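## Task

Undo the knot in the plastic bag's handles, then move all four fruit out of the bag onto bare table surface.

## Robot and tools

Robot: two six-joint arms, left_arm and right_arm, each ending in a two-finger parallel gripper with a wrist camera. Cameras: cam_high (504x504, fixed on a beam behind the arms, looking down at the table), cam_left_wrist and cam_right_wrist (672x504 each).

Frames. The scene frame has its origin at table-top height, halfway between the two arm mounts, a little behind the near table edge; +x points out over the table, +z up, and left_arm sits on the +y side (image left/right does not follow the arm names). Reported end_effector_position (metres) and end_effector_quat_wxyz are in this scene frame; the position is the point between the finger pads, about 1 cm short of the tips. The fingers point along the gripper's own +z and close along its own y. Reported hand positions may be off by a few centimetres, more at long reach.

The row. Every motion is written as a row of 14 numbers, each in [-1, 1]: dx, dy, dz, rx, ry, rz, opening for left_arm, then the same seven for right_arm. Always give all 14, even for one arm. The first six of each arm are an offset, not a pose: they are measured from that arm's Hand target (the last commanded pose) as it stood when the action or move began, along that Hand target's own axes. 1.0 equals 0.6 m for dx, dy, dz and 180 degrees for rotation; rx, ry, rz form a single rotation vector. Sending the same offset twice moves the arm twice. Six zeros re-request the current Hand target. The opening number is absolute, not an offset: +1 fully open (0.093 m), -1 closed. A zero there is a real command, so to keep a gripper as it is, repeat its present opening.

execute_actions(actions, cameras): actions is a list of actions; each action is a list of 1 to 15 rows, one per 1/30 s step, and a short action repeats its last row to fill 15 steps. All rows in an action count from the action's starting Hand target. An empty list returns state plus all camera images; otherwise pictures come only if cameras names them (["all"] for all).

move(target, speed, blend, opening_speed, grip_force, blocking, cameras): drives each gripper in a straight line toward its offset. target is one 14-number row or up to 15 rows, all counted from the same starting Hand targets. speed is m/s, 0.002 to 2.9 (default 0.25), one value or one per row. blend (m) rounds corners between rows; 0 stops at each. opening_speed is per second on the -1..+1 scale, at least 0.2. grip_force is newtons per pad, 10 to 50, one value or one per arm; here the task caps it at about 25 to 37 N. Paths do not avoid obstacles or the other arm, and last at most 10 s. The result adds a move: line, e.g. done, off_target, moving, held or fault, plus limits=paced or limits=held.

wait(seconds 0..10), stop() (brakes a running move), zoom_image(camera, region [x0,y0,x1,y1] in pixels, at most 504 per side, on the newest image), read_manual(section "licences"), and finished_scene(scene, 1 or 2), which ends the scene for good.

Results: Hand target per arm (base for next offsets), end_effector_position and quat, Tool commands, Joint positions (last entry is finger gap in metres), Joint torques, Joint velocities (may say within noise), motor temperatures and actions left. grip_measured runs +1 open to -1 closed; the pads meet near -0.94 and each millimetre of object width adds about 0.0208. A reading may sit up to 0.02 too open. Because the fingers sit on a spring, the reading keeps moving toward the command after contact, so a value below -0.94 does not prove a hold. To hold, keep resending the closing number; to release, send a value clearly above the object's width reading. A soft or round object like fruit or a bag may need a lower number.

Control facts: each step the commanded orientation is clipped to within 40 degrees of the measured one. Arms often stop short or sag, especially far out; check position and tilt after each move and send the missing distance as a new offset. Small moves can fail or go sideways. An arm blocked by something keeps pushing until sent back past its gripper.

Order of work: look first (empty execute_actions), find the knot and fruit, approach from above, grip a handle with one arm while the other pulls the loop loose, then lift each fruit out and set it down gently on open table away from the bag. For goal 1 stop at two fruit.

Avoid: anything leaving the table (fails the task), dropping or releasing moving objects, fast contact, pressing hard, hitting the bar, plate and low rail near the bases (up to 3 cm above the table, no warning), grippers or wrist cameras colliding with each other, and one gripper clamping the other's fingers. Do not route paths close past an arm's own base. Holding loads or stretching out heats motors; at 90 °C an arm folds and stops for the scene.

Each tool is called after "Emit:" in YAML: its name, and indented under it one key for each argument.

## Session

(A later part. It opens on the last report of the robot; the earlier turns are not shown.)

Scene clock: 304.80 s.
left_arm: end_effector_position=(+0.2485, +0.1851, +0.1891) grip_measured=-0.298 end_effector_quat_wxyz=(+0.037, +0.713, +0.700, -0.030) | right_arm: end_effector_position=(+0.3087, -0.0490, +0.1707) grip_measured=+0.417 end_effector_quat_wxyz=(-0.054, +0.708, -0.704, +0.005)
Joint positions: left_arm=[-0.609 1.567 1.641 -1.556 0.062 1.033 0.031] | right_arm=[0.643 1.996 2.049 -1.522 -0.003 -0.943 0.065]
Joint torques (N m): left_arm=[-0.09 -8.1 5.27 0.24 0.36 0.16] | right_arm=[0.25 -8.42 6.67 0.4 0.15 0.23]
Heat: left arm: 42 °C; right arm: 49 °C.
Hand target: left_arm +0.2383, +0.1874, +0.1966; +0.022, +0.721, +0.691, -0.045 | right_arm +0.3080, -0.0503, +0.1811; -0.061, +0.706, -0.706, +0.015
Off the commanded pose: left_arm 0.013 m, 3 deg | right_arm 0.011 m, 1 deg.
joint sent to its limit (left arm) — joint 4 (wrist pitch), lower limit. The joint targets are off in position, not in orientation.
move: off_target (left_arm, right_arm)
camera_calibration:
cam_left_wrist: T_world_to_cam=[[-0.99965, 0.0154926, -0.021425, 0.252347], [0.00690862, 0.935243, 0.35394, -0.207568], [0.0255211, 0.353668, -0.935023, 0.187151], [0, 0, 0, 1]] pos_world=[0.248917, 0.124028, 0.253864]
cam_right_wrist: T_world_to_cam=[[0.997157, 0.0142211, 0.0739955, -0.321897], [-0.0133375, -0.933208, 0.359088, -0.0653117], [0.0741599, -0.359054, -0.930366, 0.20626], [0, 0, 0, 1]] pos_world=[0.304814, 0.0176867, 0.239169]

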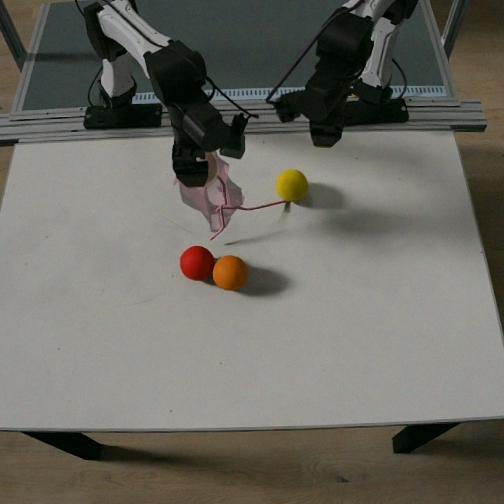

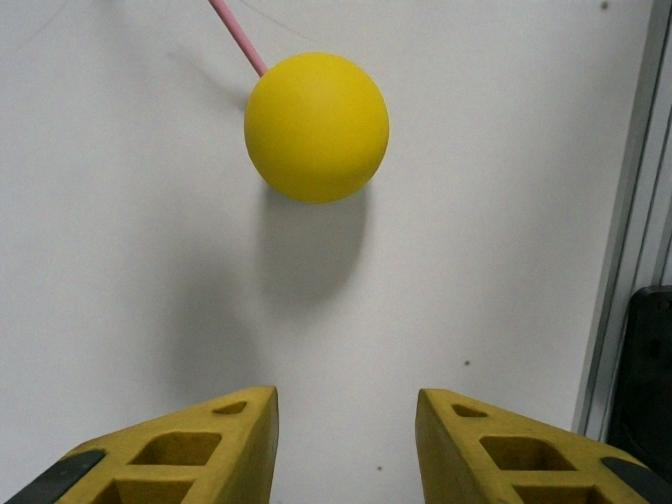

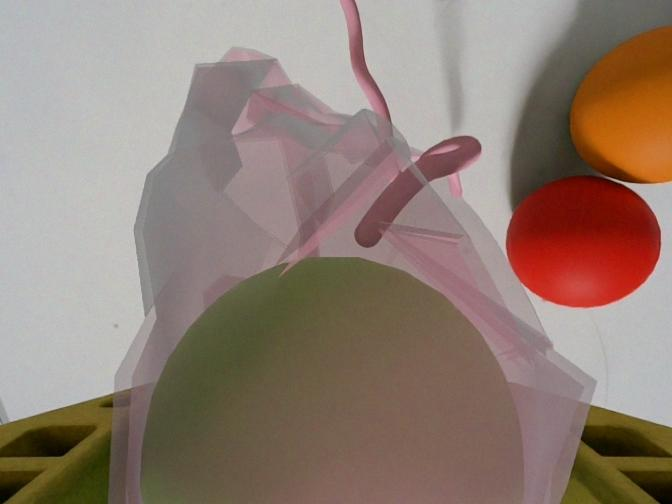

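Emit:
move:
  target:
    - [0,0,0,0,0,0,-0.3,0.25,-0.08,-0.08,0,0,0,0.15]
  speed: 0.15
  cameras: ["all"]

Emit:
zoom_image:
  camera: "cam_high"
  region: [90, 110, 270, 290]

Scene clock: 306.93 s.
left_arm: end_effector_position=(+0.2485, +0.1851, +0.1891) grip_measured=-0.298 end_effector_quat_wxyz=(+0.037, +0.713, +0.700, -0.030) | right_arm: end_effector_position=(+0.3605, -0.2068, +0.2057) grip_measured=+0.417 end_effector_quat_wxyz=(-0.083, +0.697, -0.711, +0.041)
Joint positions: left_arm=[-0.609 1.567 1.641 -1.556 0.062 1.033 0.031] | right_arm=[0.207 1.882 2.03 -1.539 -0.014 -1.35 0.065]
Joint torques (N m): left_arm=[-0.23 -8.14 5.15 0.23 0.36 0.19] | right_arm=[0.27 -10.28 5.3 0.5 -0.28 0.04]
Heat: left arm: 42 °C; right arm: 49 °C.
Hand target: left_arm +0.2383, +0.1874, +0.1966; +0.022, +0.721, +0.691, -0.045 | right_arm +0.3512, -0.2033, +0.2242; -0.060, +0.706, -0.706, +0.015
Off the commanded pose: left_arm 0.013 m, 3 deg | right_arm 0.021 m, 4 deg.
joint sent to its limit (left arm) — joint 4 (wrist pitch), lower limit. The joint targets are off in position, not in orientation.
joint sent to its limit (right arm) — joint 4 (wrist pitch), lower limit. The joint targets are off in position and orientation.
move: off_target (left_arm, right_arm)
camera_calibration:
cam_left_wrist: T_world_to_cam=[[-0.99965, 0.0154926, -0.021425, 0.252347], [0.00690862, 0.935243, 0.35394, -0.207568], [0.0255211, 0.353668, -0.935023, 0.187151], [0, 0, 0, 1]] pos_world=[0.248917, 0.124028, 0.253864]
cam_right_wrist: T_world_to_cam=[[0.986253, -0.0154631, 0.164519, -0.394752], [-0.0752208, -0.928489, 0.363663, -0.202042], [0.14713, -0.371039, -0.916888, 0.14671], [0, 0, 0, 1]] pos_world=[0.352542, -0.139263, 0.272936]

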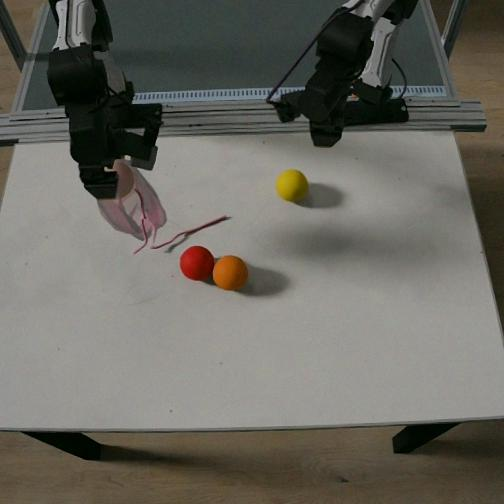

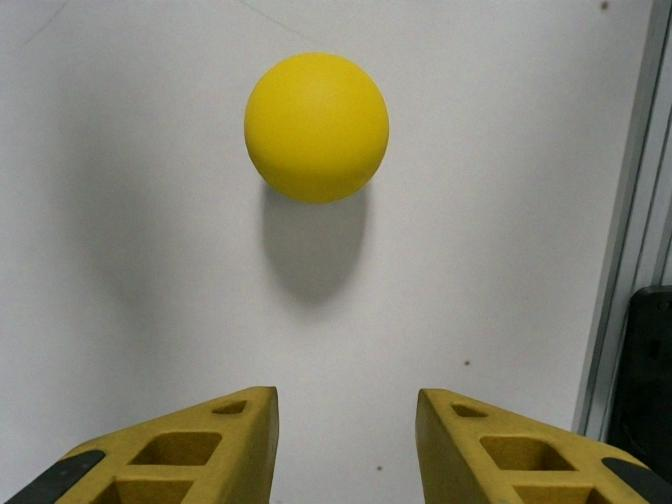

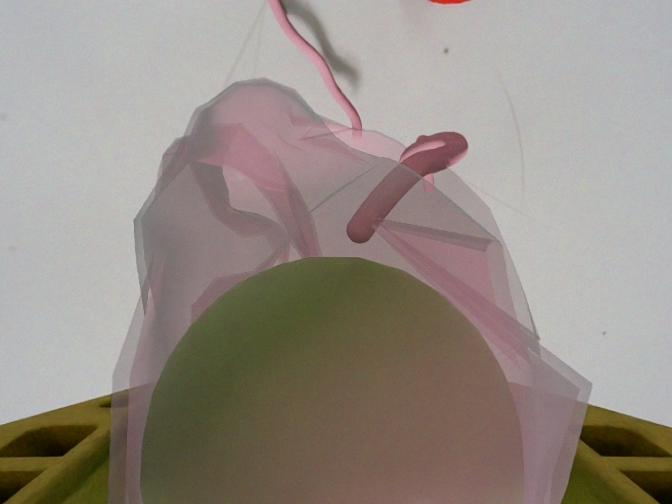

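Scaled by 2.800 from the camera's 504x504 image, which has a finer 720x720 frame.

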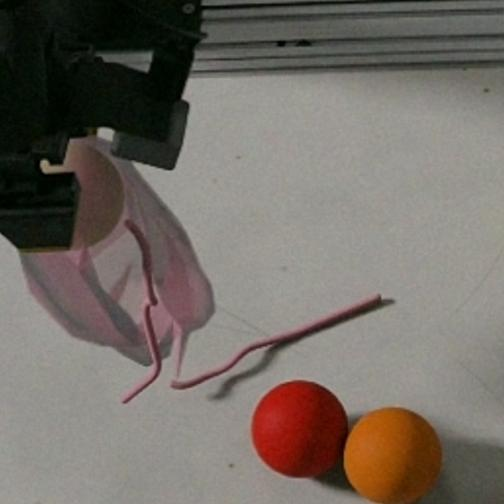

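Emit:
move:
  target:
    - [0,0,0,0,0,0,-0.3,0,-0.05,0.19,0,0,0,0.15]
    - [0,0,0,0,0,0,-0.3,0,-0.05,0.19,0,0,0,0.9]
    - [0,0,0,0,0,0,-0.3,0,-0.05,0.0,0,0,0,0.9]
    - [0,0,0,0,0,0,-0.3,0.1,0.1,0.0,0,0,0,0.9]
  cameras: ["all"]

Emit:
zoom_image:
  camera: "cam_high"
  region: [90, 110, 270, 290]

Scene clock: 311.47 s.
left_arm: end_effector_position=(+0.2485, +0.1851, +0.1891) grip_measured=-0.298 end_effector_quat_wxyz=(+0.037, +0.713, +0.700, -0.030) | right_arm: end_effector_position=(+0.2981, -0.2667, +0.2080) grip_measured=+0.897 end_effector_quat_wxyz=(-0.066, +0.699, -0.711, +0.033)
Joint positions: left_arm=[-0.609 1.567 1.641 -1.556 0.062 1.033 0.031] | right_arm=[0.046 1.64 1.756 -1.55 -0.033 -1.514 0.088]
Joint torques (N m): left_arm=[-0.23 -8.09 5.37 0.2 0.38 0.18] | right_arm=[-0.12 -7.02 4.23 0.52 -0.36 0.05]
Heat: left arm: 42 °C; right arm: 49 °C.
Hand target: left_arm +0.2383, +0.1874, +0.1966; +0.022, +0.721, +0.691, -0.045 | right_arm +0.2918, -0.2630, +0.2140; -0.061, +0.706, -0.706, +0.015
Off the commanded pose: left_arm 0.013 m, 3 deg | right_arm 0.010 m, 2 deg.
joint sent to its limit (left arm) — joint 4 (wrist pitch), lower limit. The joint targets are off in position, not in orientation.
joint sent to its limit (right arm) — joint 4 (wrist pitch), lower limit. The joint targets still meet the commanded pose.
move: off_target (left_arm)
camera_calibration:
cam_left_wrist: T_world_to_cam=[[-0.99965, 0.0154926, -0.021425, 0.252347], [0.00690862, 0.935243, 0.35394, -0.207568], [0.0255211, 0.353668, -0.935023, 0.187151], [0, 0, 0, 1]] pos_world=[0.248917, 0.124028, 0.253864]
cam_right_wrist: T_world_to_cam=[[0.991763, -0.00966792, 0.127722, -0.326967], [-0.0576327, -0.924189, 0.377561, -0.270157], [0.11439, -0.381812, -0.917134, 0.142726], [0, 0, 0, 1]] pos_world=[0.292377, -0.198343, 0.274661]

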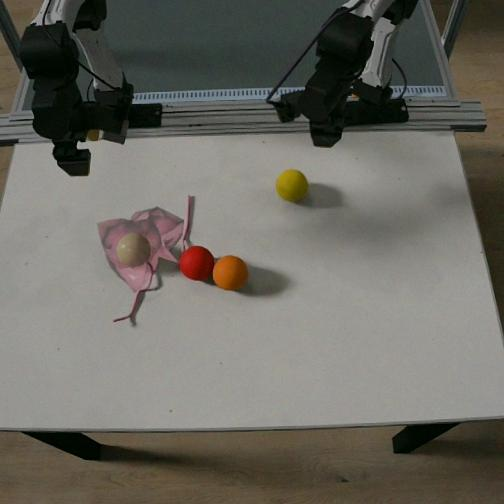

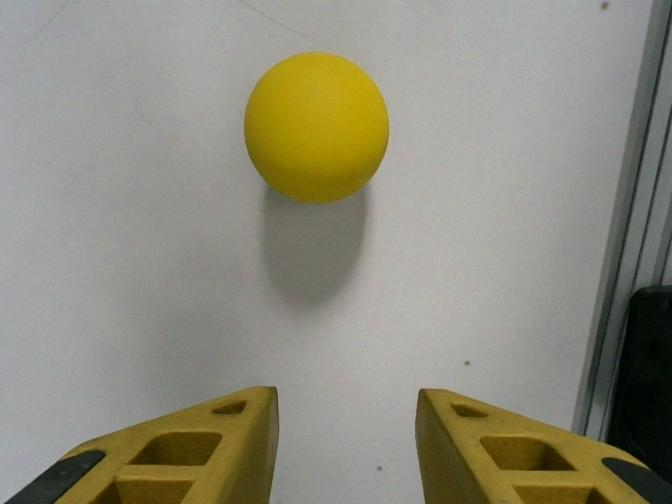

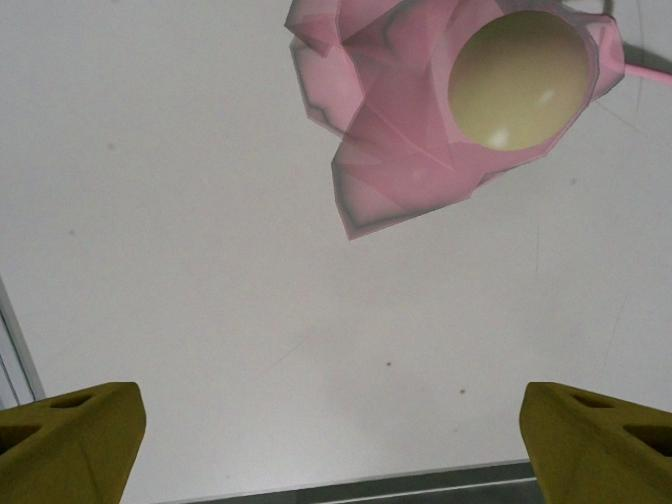

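Scaled by 2.800 from the camera's 504x504 image, which has a finer 720x720 frame.

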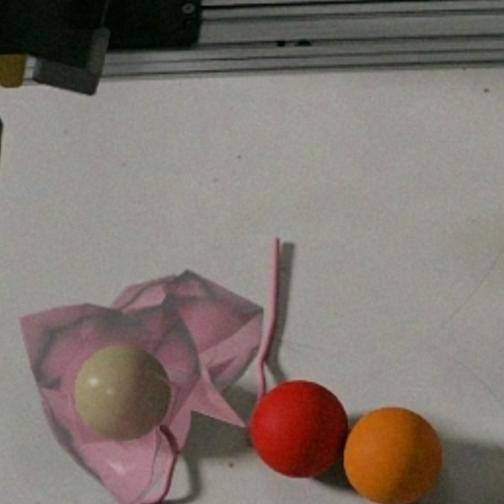

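Emit:
move:
  target:
    - [0,0,0,0,0,0,-0.3,-0.06,-0.2,0.0,0,0,0,0.9]
  cameras: ["all"]

Emit:
zoom_image:
  camera: "cam_high"
  region: [80, 190, 220, 330]

Emit:
zoom_image:
  camera: "cam_right_wrist"
  region: [150, 0, 500, 350]

Scene clock: 313.30 s.
left_arm: end_effector_position=(+0.2485, +0.1851, +0.1891) grip_measured=-0.298 end_effector_quat_wxyz=(+0.037, +0.713, +0.700, -0.030) | right_arm: end_effector_position=(+0.4096, -0.2329, +0.2258) grip_measured=+0.897 end_effector_quat_wxyz=(-0.126, +0.699, -0.700, +0.075)
Joint positions: left_arm=[-0.609 1.567 1.641 -1.556 0.062 1.033 0.031] | right_arm=[0.117 2.011 2.276 -1.548 -0.033 -1.458 0.088]
Joint torques (N m): left_arm=[-0.16 -8.1 5.26 0.2 0.38 0.18] | right_arm=[0.54 -6.72 6.61 0.87 -0.24 0.27]
Heat: left arm: 42 °C; right arm: 49 °C.
Hand target: left_arm +0.2383, +0.1874, +0.1966; +0.022, +0.721, +0.691, -0.045 | right_arm +0.4109, -0.2274, +0.2291; -0.060, +0.706, -0.706, +0.015
Off the commanded pose: left_arm 0.013 m, 3 deg | right_arm 0.007 m, 10 deg.
joint sent to its limit (left arm) — joint 4 (wrist pitch), lower limit. The joint targets are off in position, not in orientation.
joint sent to its limit (right arm) — joint 4 (wrist pitch), lower limit. The joint targets are off in position and orientation.
move: off_target (left_arm, right_arm)
camera_calibration:
cam_left_wrist: T_world_to_cam=[[-0.99965, 0.0154926, -0.021425, 0.252347], [0.00690862, 0.935243, 0.35394, -0.207568], [0.0255211, 0.353668, -0.935023, 0.187151], [0, 0, 0, 1]] pos_world=[0.248917, 0.124028, 0.253864]
cam_right_wrist: T_world_to_cam=[[0.962357, -0.000699599, 0.271787, -0.457908], [-0.0980909, -0.933492, 0.344922, -0.217494], [0.25347, -0.358598, -0.898421, 0.103475], [0, 0, 0, 1]] pos_world=[0.393109, -0.166243, 0.292436]

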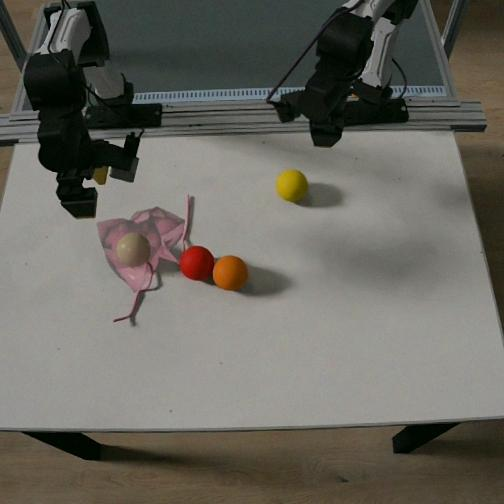

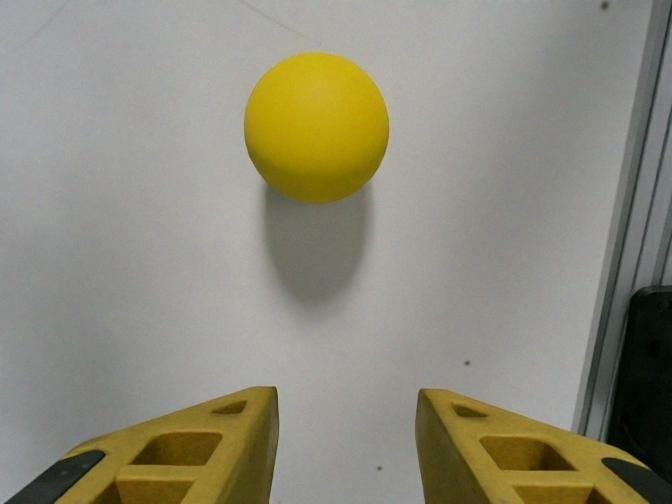

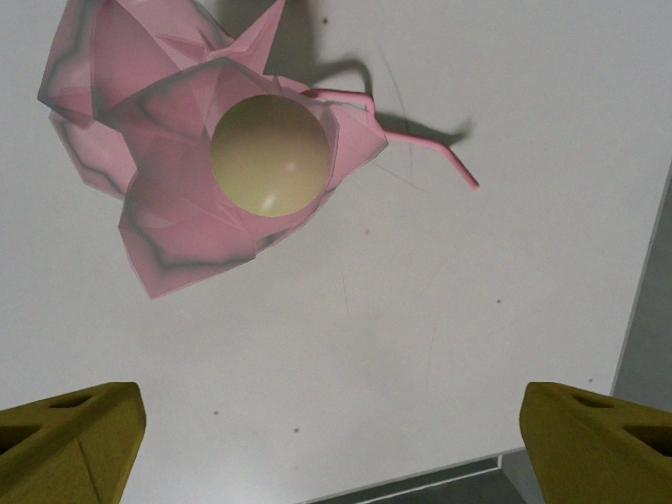

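Scaled by 3.600 from the camera's 504x504 image, which has a finer 720x720 frame.

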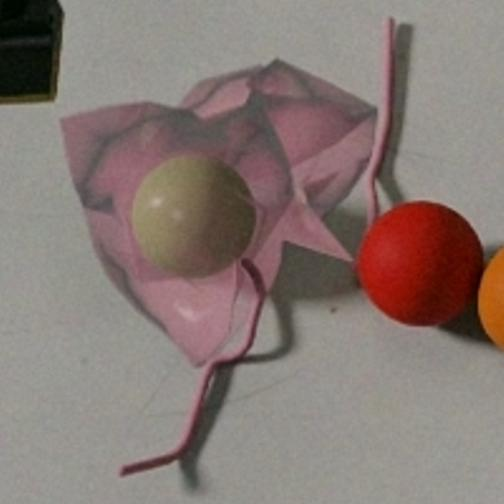

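Scaled by 1.440 from the camera's 672x504 image, which has a finer 960x720 frame.

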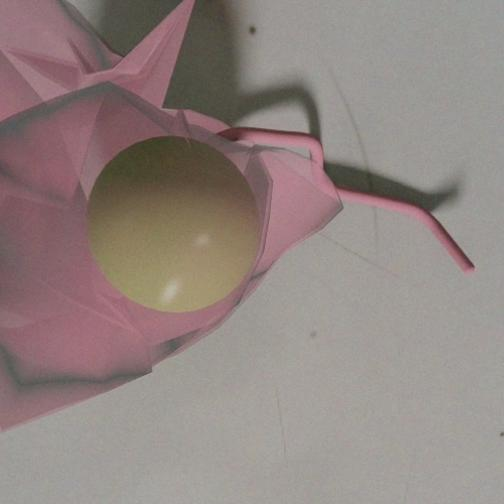

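Emit:
move:
  target:
    - [0,0,0,0,0,0,-0.3,-0.02,0.08,0.12,0,0,0.5,1]
    - [0,0,0,0,0,0,-0.3,-0.02,0.048,0.315,0,0,0.5,1]
  cameras: ["all"]

Scene clock: 318.93 s.
left_arm: end_effector_position=(+0.2485, +0.1851, +0.1891) grip_measured=-0.298 end_effector_quat_wxyz=(+0.037, +0.713, +0.700, -0.030) | right_arm: end_effector_position=(+0.4001, -0.2104, +0.0412) grip_measured=+1.000 end_effector_quat_wxyz=(+0.051, -0.001, +0.998, +0.024)
Joint positions: left_arm=[-0.609 1.567 1.641 -1.556 0.062 1.033 0.031] | right_arm=[0.173 2.053 1.616 -1.03 -0.024 0.165 0.093]
Joint torques (N m): left_arm=[-0.16 -8.09 5.3 0.23 0.4 0.15] | right_arm=[0.76 -7.82 5.15 0.83 -0.2 0.24]
Heat: left arm: 42 °C; right arm: 49 °C.
Hand target: left_arm +0.2383, +0.1874, +0.1966; +0.022, +0.721, +0.691, -0.045 | right_arm +0.4024, -0.2032, +0.0393; +0.053, +0.000, +0.998, +0.032
Off the commanded pose: left_arm 0.013 m, 3 deg | right_arm 0.008 m, 1 deg.
joint sent to its limit (left arm) — joint 4 (wrist pitch), lower limit. The joint targets are off in position, not in orientation.
move: off_target (left_arm)
camera_calibration:
cam_left_wrist: T_world_to_cam=[[-0.99965, 0.0154926, -0.021425, 0.252347], [0.00690862, 0.935243, 0.35394, -0.207568], [0.0255211, 0.353668, -0.935023, 0.187151], [0, 0, 0, 1]] pos_world=[0.248917, 0.124028, 0.253864]
cam_right_wrist: T_world_to_cam=[[0.0145622, -0.99821, -0.0580114, -0.215611], [-0.944439, -0.0327844, 0.327049, 0.395141], [-0.328365, 0.0500257, -0.943225, 0.268718], [0, 0, 0, 1]] pos_world=[0.464563, -0.215713, 0.111723]

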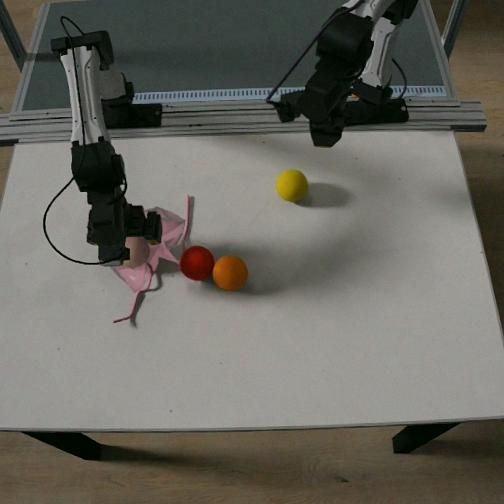

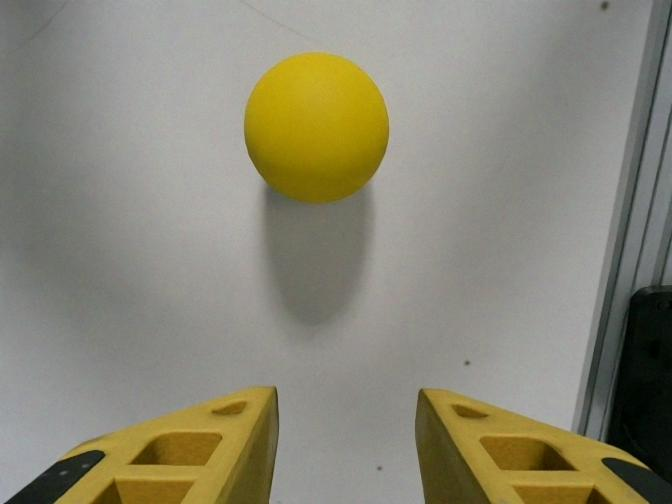

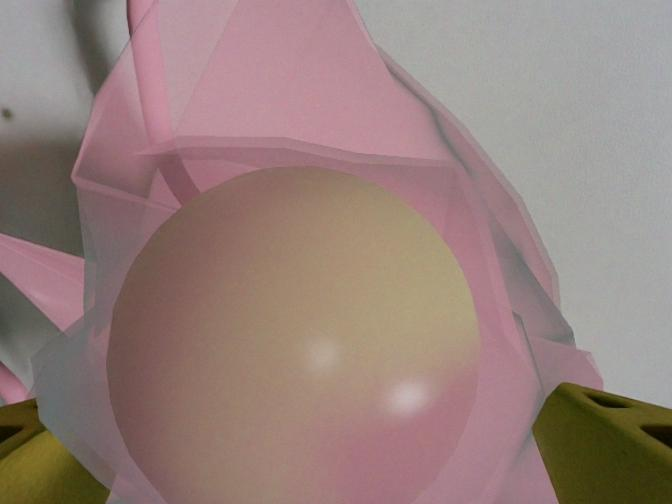

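Emit:
move:
  target: [0,0,0,0,0,0,-0.3,0,0,0.01,0,0,0,-0.6]
  opening_speed: 0.4
  cameras: ["cam_high","cam_right_wrist"]

Scene clock: 323.50 s.
left_arm: end_effector_position=(+0.2485, +0.1851, +0.1891) grip_measured=-0.298 end_effector_quat_wxyz=(+0.037, +0.713, +0.700, -0.030) | right_arm: end_effector_position=(+0.4048, -0.2096, +0.0418) grip_measured=+0.325 end_effector_quat_wxyz=(+0.061, +0.000, +0.998, +0.026)
Joint positions: left_arm=[-0.609 1.567 1.641 -1.556 0.062 1.033 0.031] | right_arm=[0.173 2.053 1.616 -1.01 -0.024 0.166 0.061]
Joint torques (N m): left_arm=[-0.27 -8.03 5.27 0.24 0.38 0.15] | right_arm=[0.73 -7.25 4.23 0.84 -0.18 0.24]
Heat: left arm: 42 °C; right arm: 49 °C.
Hand target: left_arm +0.2383, +0.1874, +0.1966; +0.022, +0.721, +0.691, -0.045 | right_arm +0.4031, -0.2029, +0.0333; +0.053, +0.000, +0.998, +0.032
Off the commanded pose: left_arm 0.013 m, 3 deg | right_arm 0.011 m, 1 deg.
joint sent to its limit (left arm) — joint 4 (wrist pitch), lower limit. The joint targets are off in position, not in orientation.
move: off_target (left_arm, right_arm)
camera_calibration:
cam_right_wrist: T_world_to_cam=[[0.0148116, -0.998027, -0.0610118, -0.214794], [-0.950568, -0.0329825, 0.308759, 0.402573], [-0.310162, 0.0534227, -0.949181, 0.264363], [0, 0, 0, 1]] pos_world=[0.46785, -0.215216, 0.113526]
Images, in order (width x height): cam_high 504x504, cam_right_wrist 672x504.

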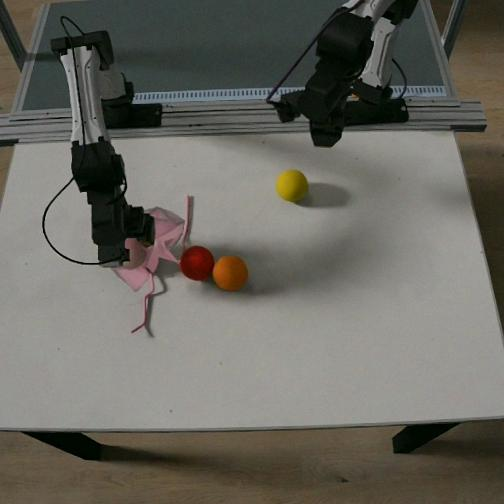

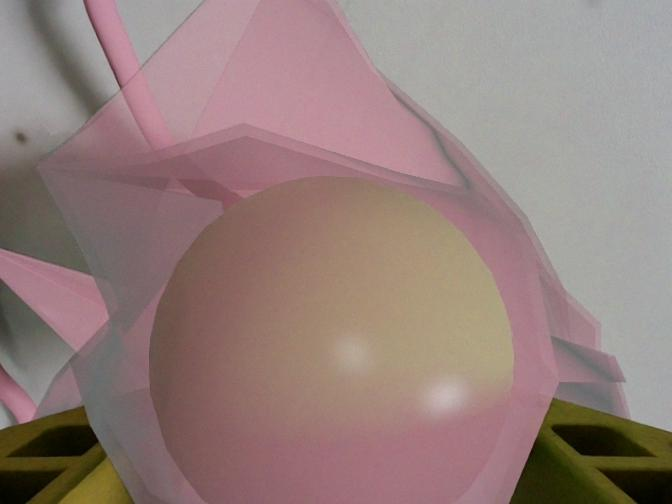

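Emit:
move:
  target:
    - [0,0,0,0,0,0,-0.3,0,0,0,0,0,0,0.9]
    - [0,0,0,0,0,0,-0.3,0.037,0,0.01,0,0,0,0.9]
    - [0,0,0,0,0,0,-0.3,0.037,0,0.01,0,0,0,-0.8]
  opening_speed: 0.6
  cameras: ["cam_high","cam_right_wrist"]

Scene clock: 331.03 s.
left_arm: end_effector_position=(+0.2485, +0.1851, +0.1891) grip_measured=-0.298 end_effector_quat_wxyz=(+0.037, +0.713, +0.700, -0.030) | right_arm: end_effector_position=(+0.3806, -0.2091, +0.0130) grip_measured=-0.796 end_effector_quat_wxyz=(+0.036, +0.000, +0.999, +0.022)
Joint positions: left_arm=[-0.609 1.567 1.641 -1.556 0.062 1.033 0.031] | right_arm=[0.184 2.036 1.478 -0.939 -0.024 0.176 0.007]
Joint torques (N m): left_arm=[-0.2 -8.09 5.24 0.2 0.4 0.14] | right_arm=[0.79 -10.93 4.12 0.71 -0.17 0.22]
Heat: left arm: 42 °C; right arm: 49 °C.
Hand target: left_arm +0.2383, +0.1874, +0.1966; +0.022, +0.721, +0.691, -0.045 | right_arm +0.3816, -0.2024, +0.0250; +0.053, +0.000, +0.998, +0.032
Off the commanded pose: left_arm 0.013 m, 3 deg | right_arm 0.014 m, 2 deg.
joint sent to its limit (left arm) — joint 4 (wrist pitch), lower limit. The joint targets are off in position, not in orientation.
move: off_target (left_arm, right_arm); target 3's new opening was sent with right_arm's hand 0.014 m and 3 deg from that target
camera_calibration:
cam_right_wrist: T_world_to_cam=[[0.0123857, -0.998458, -0.0541121, -0.214908], [-0.933941, -0.030884, 0.356091, 0.382001], [-0.357214, 0.046127, -0.932883, 0.245662], [0, 0, 0, 1]] pos_world=[0.447182, -0.214111, 0.0815175]
Images, in order (width x height): cam_high 504x504, cam_right_wrist 672x504.

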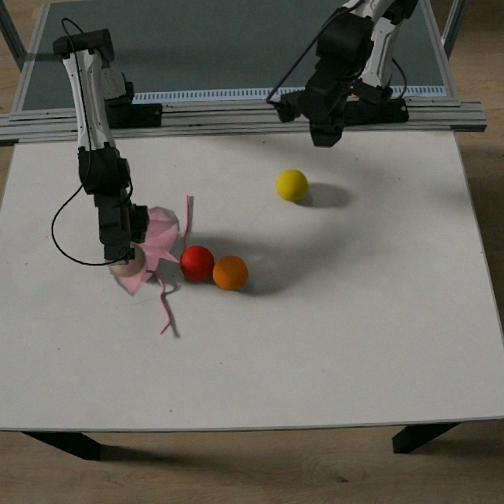

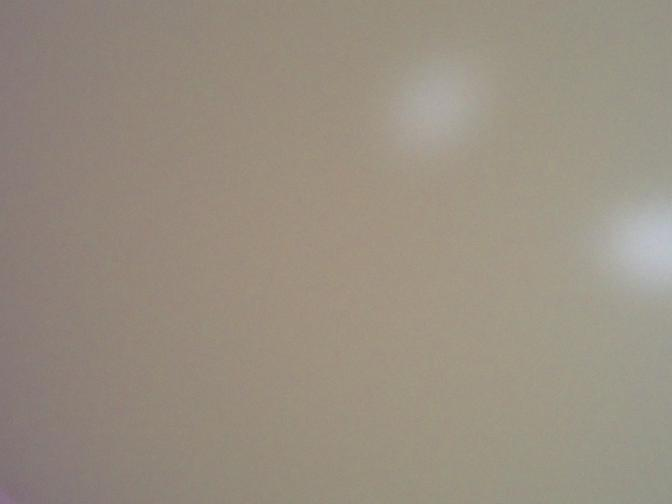

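Emit:
move:
  target:
    - [0,0,0,0,0,0,-0.3,0,0,-0.04,0,0,0,-0.8]
    - [0,0,0,0,0,0,-0.3,-0.14,0,-0.04,0,0,0,-0.8]
  speed: 0.08
  cameras: ["cam_high","cam_right_wrist"]

Emit:
zoom_image:
  camera: "cam_high"
  region: [80, 190, 220, 330]

Scene clock: 333.97 s.
left_arm: end_effector_position=(+0.2485, +0.1851, +0.1891) grip_measured=-0.298 end_effector_quat_wxyz=(+0.037, +0.713, +0.700, -0.030) | right_arm: end_effector_position=(+0.4621, -0.2069, +0.0591) grip_measured=-0.796 end_effector_quat_wxyz=(+0.062, +0.006, +0.998, +0.025)
Joint positions: left_arm=[-0.609 1.567 1.641 -1.556 0.062 1.033 0.031] | right_arm=[0.16 2.292 2.066 -1.219 -0.024 0.164 0.007]
Joint torques (N m): left_arm=[-0.25 -7.98 5.18 0.22 0.35 0.17] | right_arm=[-0.34 -8.29 7.35 0.43 -0.24 0.07]
Heat: left arm: 42 °C; right arm: 49 °C.
Hand target: left_arm +0.2383, +0.1874, +0.1966; +0.022, +0.721, +0.691, -0.045 | right_arm +0.4626, -0.2042, +0.0578; +0.053, +0.000, +0.998, +0.032
Off the commanded pose: left_arm 0.013 m, 3 deg | right_arm 0.003 m, 1 deg.
joint sent to its limit (left arm) — joint 4 (wrist pitch), lower limit. The joint targets are off in position, not in orientation.
move: off_target (left_arm)
camera_calibration:
cam_right_wrist: T_world_to_cam=[[0.00260212, -0.998134, -0.06101, -0.206201], [-0.951238, -0.0212891, 0.307723, 0.454595], [-0.308448, 0.0572342, -0.949518, 0.298463], [0, 0, 0, 1]] pos_world=[0.525024, -0.213221, 0.130926]
Images, in order (width x height): cam_high 504x504, cam_right_wrist 672x504.

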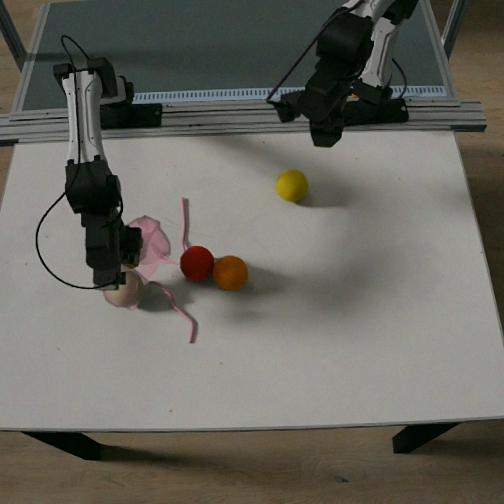

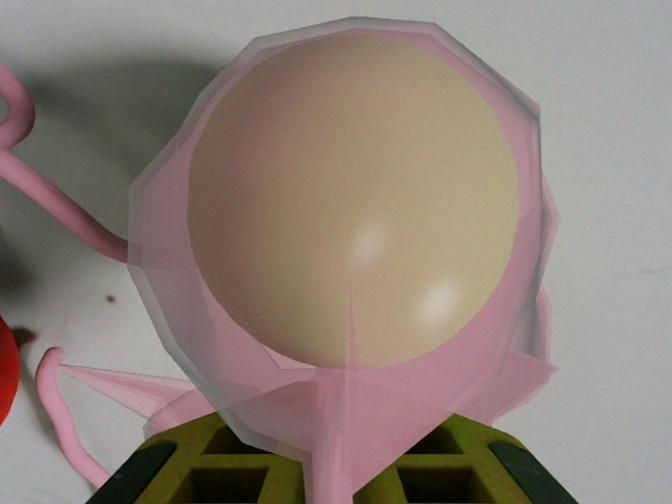

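Scaled by 3.600 from the camera's 504x504 image, which has a finer 720x720 frame.

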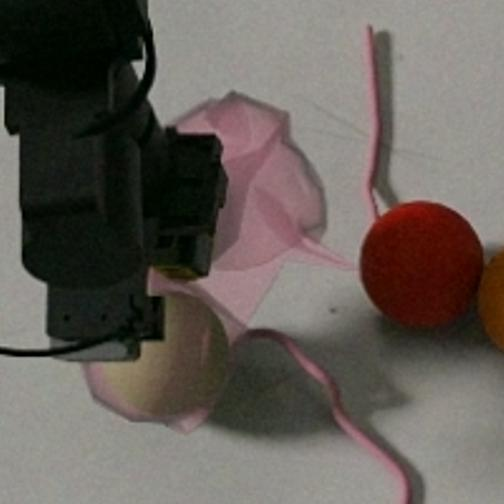

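Emit:
move:
  target:
    - [0,0,0,0,0,0,-0.3,-0.1,0,0.025,0,0,0,-0.8]
  speed: 0.08
  cameras: ["cam_high","cam_right_wrist"]

Emit:
zoom_image:
  camera: "cam_high"
  region: [80, 210, 220, 350]

Scene clock: 335.87 s.
left_arm: end_effector_position=(+0.2485, +0.1851, +0.1891) grip_measured=-0.298 end_effector_quat_wxyz=(+0.037, +0.713, +0.700, -0.030) | right_arm: end_effector_position=(+0.5261, -0.2063, +0.0542) grip_measured=-0.796 end_effector_quat_wxyz=(+0.087, +0.007, +0.996, +0.028)
Joint positions: left_arm=[-0.609 1.567 1.641 -1.556 0.062 1.033 0.031] | right_arm=[0.143 2.723 2.837 -1.509 -0.024 0.15 0.007]
Joint torques (N m): left_arm=[-0.17 -8.1 5.08 0.27 0.4 0.15] | right_arm=[-0.32 -9.73 6.75 0.54 -0.29 -0.01]
Heat: left arm: 42 °C; right arm: 49 °C.
Hand target: left_arm +0.2383, +0.1874, +0.1966; +0.022, +0.721, +0.691, -0.045 | right_arm +0.5238, -0.2034, +0.0493; +0.053, +0.000, +0.998, +0.032
Off the commanded pose: left_arm 0.013 m, 3 deg | right_arm 0.006 m, 4 deg.
elbow stopped short (right arm): the move would have taken joint 3 (elbow) straighter than the controller allows.
joint sent to its limit (left arm) — joint 4 (wrist pitch), lower limit. The joint targets are off in position, not in orientation.
move: off_target (left_arm, right_arm)
camera_calibration:
cam_right_wrist: T_world_to_cam=[[0.00286811, -0.997819, -0.06594, -0.205924], [-0.965669, -0.0198924, 0.259014, 0.527503], [-0.259761, 0.0629334, -0.96362, 0.289892], [0, 0, 0, 1]] pos_world=[0.585286, -0.213225, 0.129136]
Images, in order (width x height): cam_high 504x504, cam_right_wrist 672x504.

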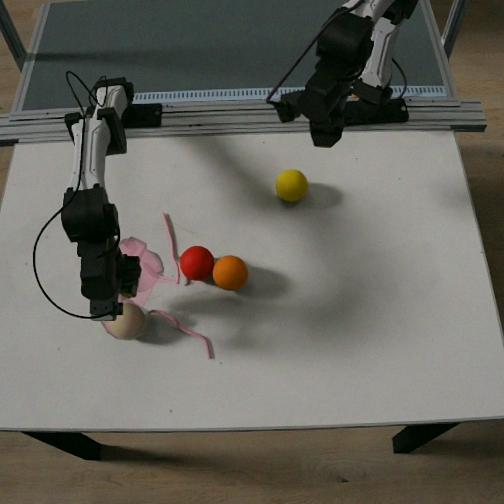

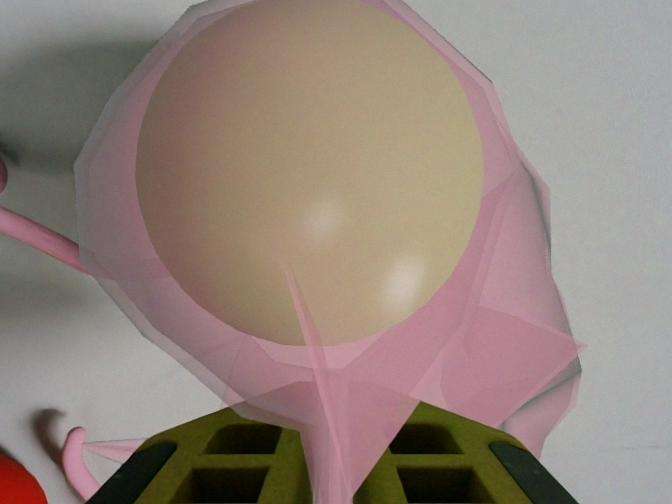

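Scaled by 3.600 from the camera's 504x504 image, which has a finer 720x720 frame.

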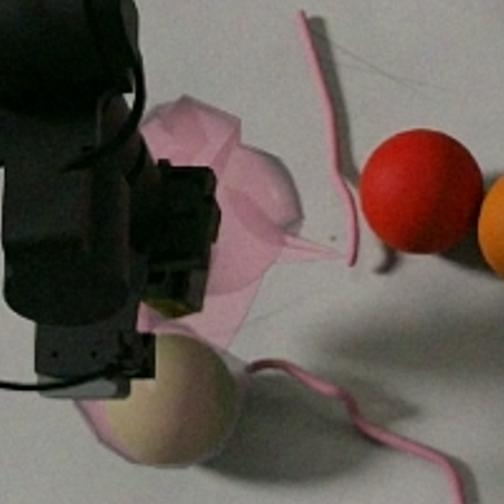

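Emit:
move:
  target:
    - [0,0,0,0,0,0,-0.3,0,0,-0.1,0,0,0,-0.8]
    - [0,0,0,0,0,0,-0.3,0,0,-0.1,0,0,0,1]
    - [0,0,0,0,0,0,-0.3,-0.075,0,-0.1,0,0,0,1]
    - [0,0,0,0,0,0,-0.3,-0.07,0,0.025,0,0,0,1]
    - [0,0,0,0,0,0,-0.3,-0.07,0,0.025,0,0,0,0.15]
  cameras: ["cam_high","cam_right_wrist"]

Scene clock: 343.30 s.
left_arm: end_effector_position=(+0.2485, +0.1851, +0.1891) grip_measured=-0.298 end_effector_quat_wxyz=(+0.037, +0.713, +0.700, -0.030) | right_arm: end_effector_position=(+0.5617, -0.2108, +0.0383) grip_measured=+0.153 end_effector_quat_wxyz=(+0.142, +0.011, +0.989, +0.035)
Joint positions: left_arm=[-0.609 1.567 1.641 -1.556 0.062 1.033 0.031] | right_arm=[0.126 2.772 2.843 -1.355 -0.026 0.143 0.053]
Joint torques (N m): left_arm=[-0.17 -8.01 5.31 0.23 0.36 0.15] | right_arm=[0.53 -10.82 6.79 1.2 -0.23 0.05]
Heat: left arm: 42 °C; right arm: 51 °C.
Hand target: left_arm +0.2383, +0.1874, +0.1966; +0.022, +0.721, +0.691, -0.045 | right_arm +0.5672, -0.2026, +0.0389; +0.053, +0.000, +0.998, +0.032
Off the commanded pose: left_arm 0.013 m, 3 deg | right_arm 0.010 m, 10 deg.
elbow stopped short (right arm): the move would have taken joint 3 (elbow) straighter than the controller allows.
joint sent to its limit (left arm) — joint 4 (wrist pitch), lower limit. The joint targets are off in position, not in orientation.
move: off_target (left_arm, right_arm); target 2's new opening was sent with right_arm's hand 0.032 m and 5 deg from that target; target 5's new opening was sent with right_arm's hand 0.011 m and 10 deg from that target
camera_calibration:
cam_right_wrist: T_world_to_cam=[[0.000454912, -0.996793, -0.0800251, -0.209486], [-0.98842, -0.0125914, 0.15122, 0.584439], [-0.151743, 0.0790296, -0.985256, 0.227543], [0, 0, 0, 1]] pos_world=[0.612294, -0.219438, 0.119045]
Images, in order (width x height): cam_high 504x504, cam_right_wrist 672x504.

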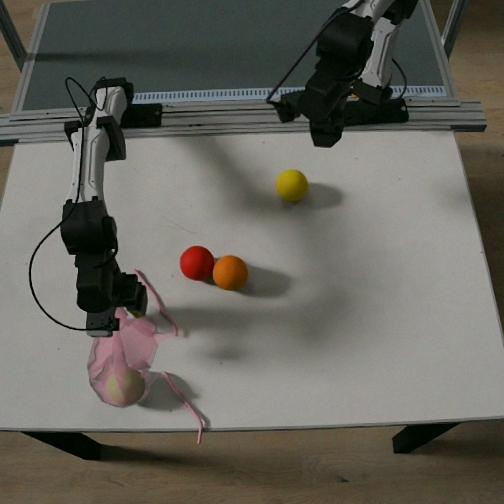

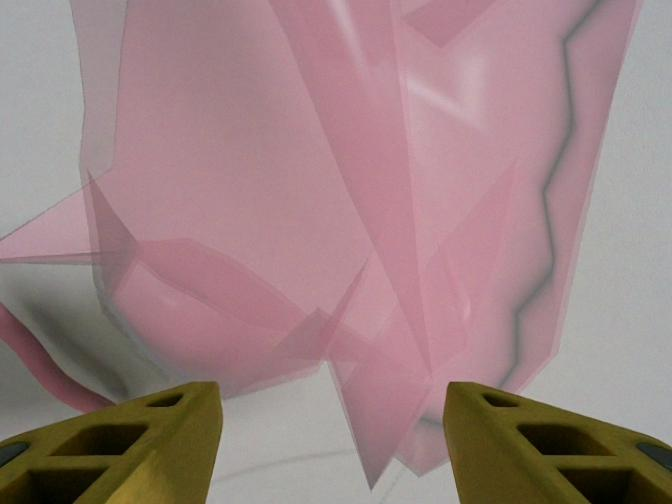

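Emit:
move:
  target:
    - [0,0,0,0,0,0,-0.3,0.02,0,-0.15,0,0,0,0.15]
    - [0,0,0,0,0,0,-0.3,0.3,0,-0.15,0,0,0,0.15]
  cameras: ["cam_high","cam_right_wrist"]

Emit:
zoom_image:
  camera: "cam_high"
  region: [60, 250, 260, 450]

Scene clock: 346.53 s.
left_arm: end_effector_position=(+0.2485, +0.1851, +0.1891) grip_measured=-0.298 end_effector_quat_wxyz=(+0.037, +0.713, +0.700, -0.030) | right_arm: end_effector_position=(+0.3782, -0.2135, +0.0956) grip_measured=+0.153 end_effector_quat_wxyz=(+0.033, -0.001, +0.999, +0.022)
Joint positions: left_arm=[-0.609 1.567 1.641 -1.556 0.062 1.033 0.031] | right_arm=[0.175 1.979 1.73 -1.255 -0.026 0.165 0.053]
Joint torques (N m): left_arm=[-0.12 -8.13 5.22 0.23 0.37 0.17] | right_arm=[0.46 -10.81 4.36 0.67 -0.19 0.22]
Motor temperatures (°C): left_arm=[24 42 41 32 24 25 29] | right_arm=[25 52 37 32 26 24 26]
Heat: left arm: 42 °C; right arm: 52 °C.
Hand target: left_arm +0.2383, +0.1874, +0.1966; +0.022, +0.721, +0.691, -0.045 | right_arm +0.3786, -0.2079, +0.1090; +0.053, +0.000, +0.998, +0.032
Off the commanded pose: left_arm 0.013 m, 3 deg | right_arm 0.015 m, 3 deg.
elbow stopped short (right arm): the move would have taken joint 3 (elbow) straighter than the controller allows.
joint sent to its limit (left arm) — joint 4 (wrist pitch), lower limit. The joint targets are off in position, not in orientation.
move: off_target (left_arm, right_arm)
camera_calibration:
cam_right_wrist: T_world_to_cam=[[0.014067, -0.998434, -0.0541401, -0.215468], [-0.931395, -0.0327807, 0.36253, 0.34823], [-0.363737, 0.0453262, -0.930398, 0.324188], [0, 0, 0, 1]] pos_world=[0.44529, -0.21841, 0.163714]
Images, in order (width x height): cam_high 504x504, cam_right_wrist 672x504.

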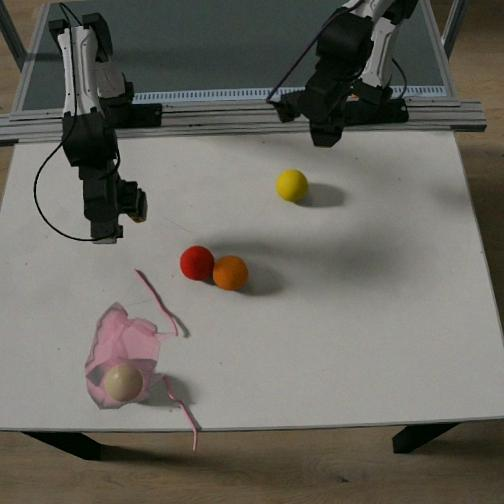

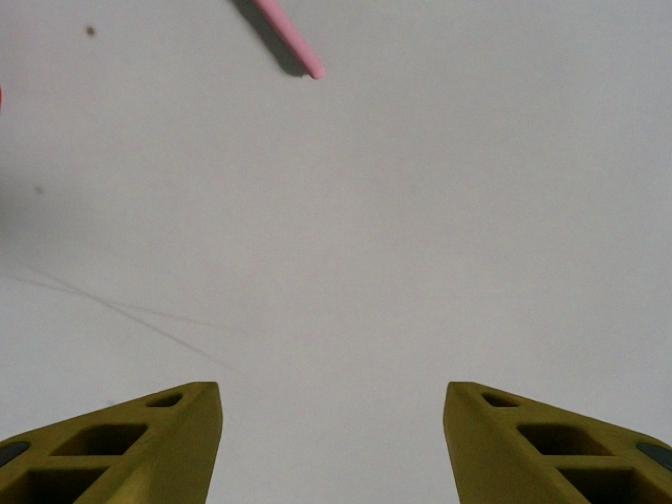

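Scaled by 2.520 from the camera's 504x504 image, which has a finer 720x720 frame.

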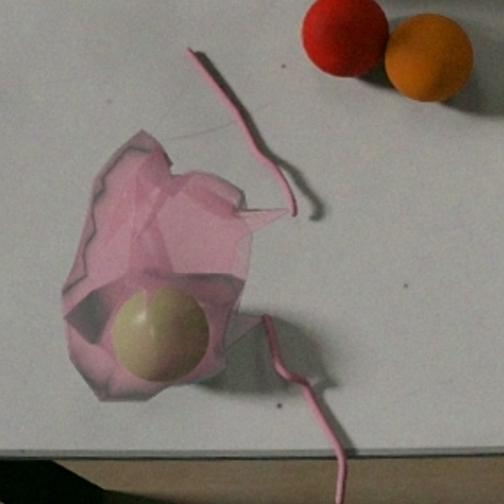

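Emit:
move:
  target:
    - [0,0,0,0,0,0,-0.3,-0.14,0.005,0.08,0,0,0,0.2]
    - [0,0,0,0,0,0,-0.3,-0.14,0.005,0.192,0,0,0,0.2]
    - [0,0,0,0,0,0,-0.3,-0.14,0.005,0.192,0,0,0,-1]
  cameras: ["cam_right_wrist"]

Scene clock: 349.80 s.
left_arm: end_effector_position=(+0.2485, +0.1851, +0.1891) grip_measured=-0.298 end_effector_quat_wxyz=(+0.037, +0.713, +0.700, -0.030) | right_arm: end_effector_position=(+0.4720, -0.2039, +0.0075) grip_measured=-0.944 end_effector_quat_wxyz=(+0.052, +0.006, +0.998, +0.025)
Joint positions: left_arm=[-0.609 1.567 1.641 -1.556 0.062 1.033 0.031] | right_arm=[0.161 2.379 2.014 -1.099 -0.026 0.166 0]
Joint torques (N m): left_arm=[-0.31 -8.03 5.08 0.23 0.38 0.15] | right_arm=[0.49 -9.54 5.38 0.77 -0.21 0.09]
Heat: left arm: 42 °C; right arm: 52 °C.
Hand target: left_arm +0.2383, +0.1874, +0.1966; +0.022, +0.721, +0.691, -0.045 | right_arm +0.4745, -0.1977, +0.0038; +0.054, +0.000, +0.998, +0.032
Off the commanded pose: left_arm 0.013 m, 3 deg | right_arm 0.008 m, 1 deg.
joint sent to its limit (left arm) — joint 4 (wrist pitch), lower limit. The joint targets are off in position, not in orientation.
move: off_target (left_arm); target 3's new opening was sent with right_arm's hand 0.011 m and 2 deg from that target
camera_calibration:
cam_right_wrist: T_world_to_cam=[[0.00182742, -0.998189, -0.060134, -0.206128], [-0.945018, -0.0213885, 0.326318, 0.476893], [-0.327013, 0.0562314, -0.943345, 0.260809], [0, 0, 0, 1]] pos_world=[0.536337, -0.21022, 0.0780194]
Images, in order (width x height): cam_right_wrist 672x504.

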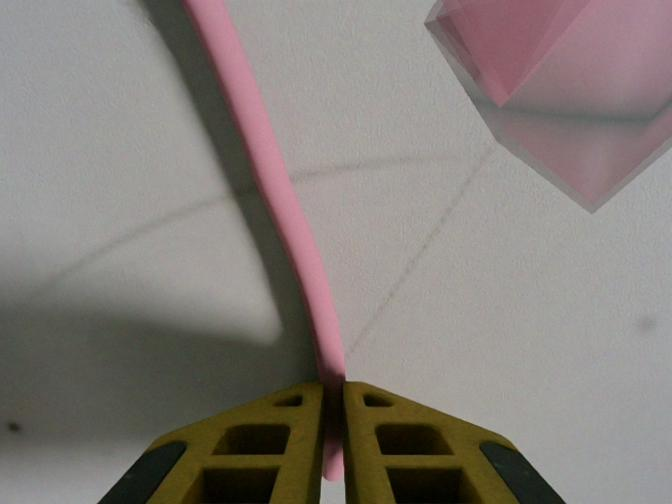

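Emit:
move:
  target:
    - [0,0,0,0,0,0,-0.3,0,0,-0.08,0,0,0,-1]
    - [0,0,0,0,0,0,-0.3,0.45,0,-0.12,0,0,0,-1]
  speed: 0.1
  cameras: ["cam_high","cam_right_wrist"]

Emit:
zoom_image:
  camera: "cam_high"
  region: [60, 200, 260, 400]

Scene clock: 354.73 s.
left_arm: end_effector_position=(+0.2485, +0.1851, +0.1891) grip_measured=-0.298 end_effector_quat_wxyz=(+0.037, +0.713, +0.700, -0.030) | right_arm: end_effector_position=(+0.2035, -0.2000, +0.0437) grip_measured=-0.944 end_effector_quat_wxyz=(+0.054, -0.002, +0.998, +0.037)
Joint positions: left_arm=[-0.609 1.567 1.641 -1.556 0.062 1.033 0.031] | right_arm=[0.361 1.326 0.809 -0.935 -0.026 0.349 0]
Joint torques (N m): left_arm=[-0.24 -8.05 5.3 0.21 0.37 0.16] | right_arm=[0.47 -4.74 4.48 0.43 0.06 0.25]
Heat: left arm: 41 °C; right arm: 52 °C.
Hand target: left_arm +0.2383, +0.1874, +0.1966; +0.022, +0.721, +0.691, -0.045 | right_arm +0.1983, -0.2015, +0.0464; +0.053, +0.000, +0.998, +0.032
Off the commanded pose: left_arm 0.013 m, 3 deg | right_arm 0.006 m, 1 deg.
joint sent to its limit (left arm) — joint 4 (wrist pitch), lower limit. The joint targets are off in position, not in orientation.
move: off_target (left_arm)
camera_calibration:
cam_right_wrist: T_world_to_cam=[[0.0191966, -0.996428, -0.0822348, -0.201728], [-0.945759, -0.0447758, 0.321768, 0.207124], [-0.324301, 0.0715975, -0.943241, 0.209397], [0, 0, 0, 1]] pos_world=[0.267669, -0.206726, 0.114276]
Images, in order (width x height): cam_high 504x504, cam_right_wrist 672x504.

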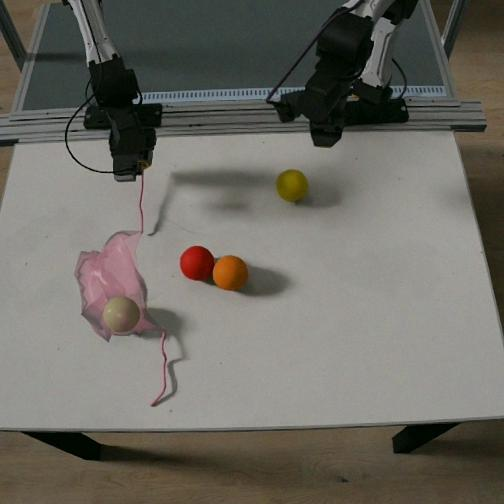

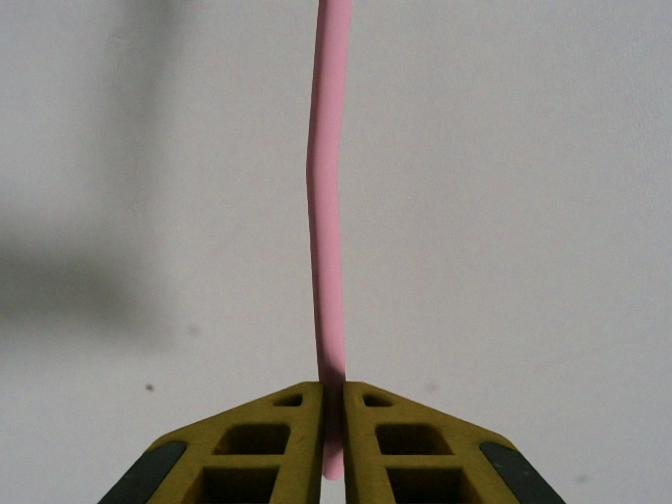

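Scaled by 2.520 from the camera's 504x504 image, which has a finer 720x720 frame.

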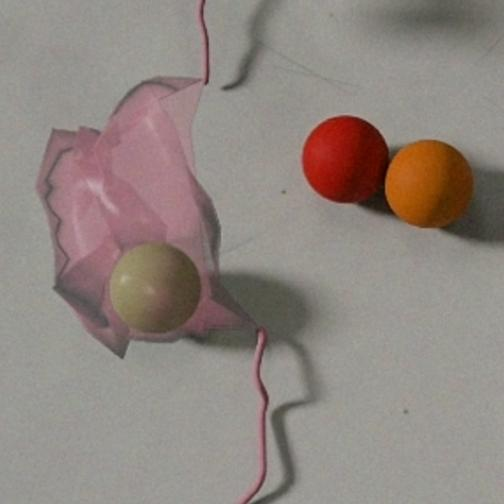

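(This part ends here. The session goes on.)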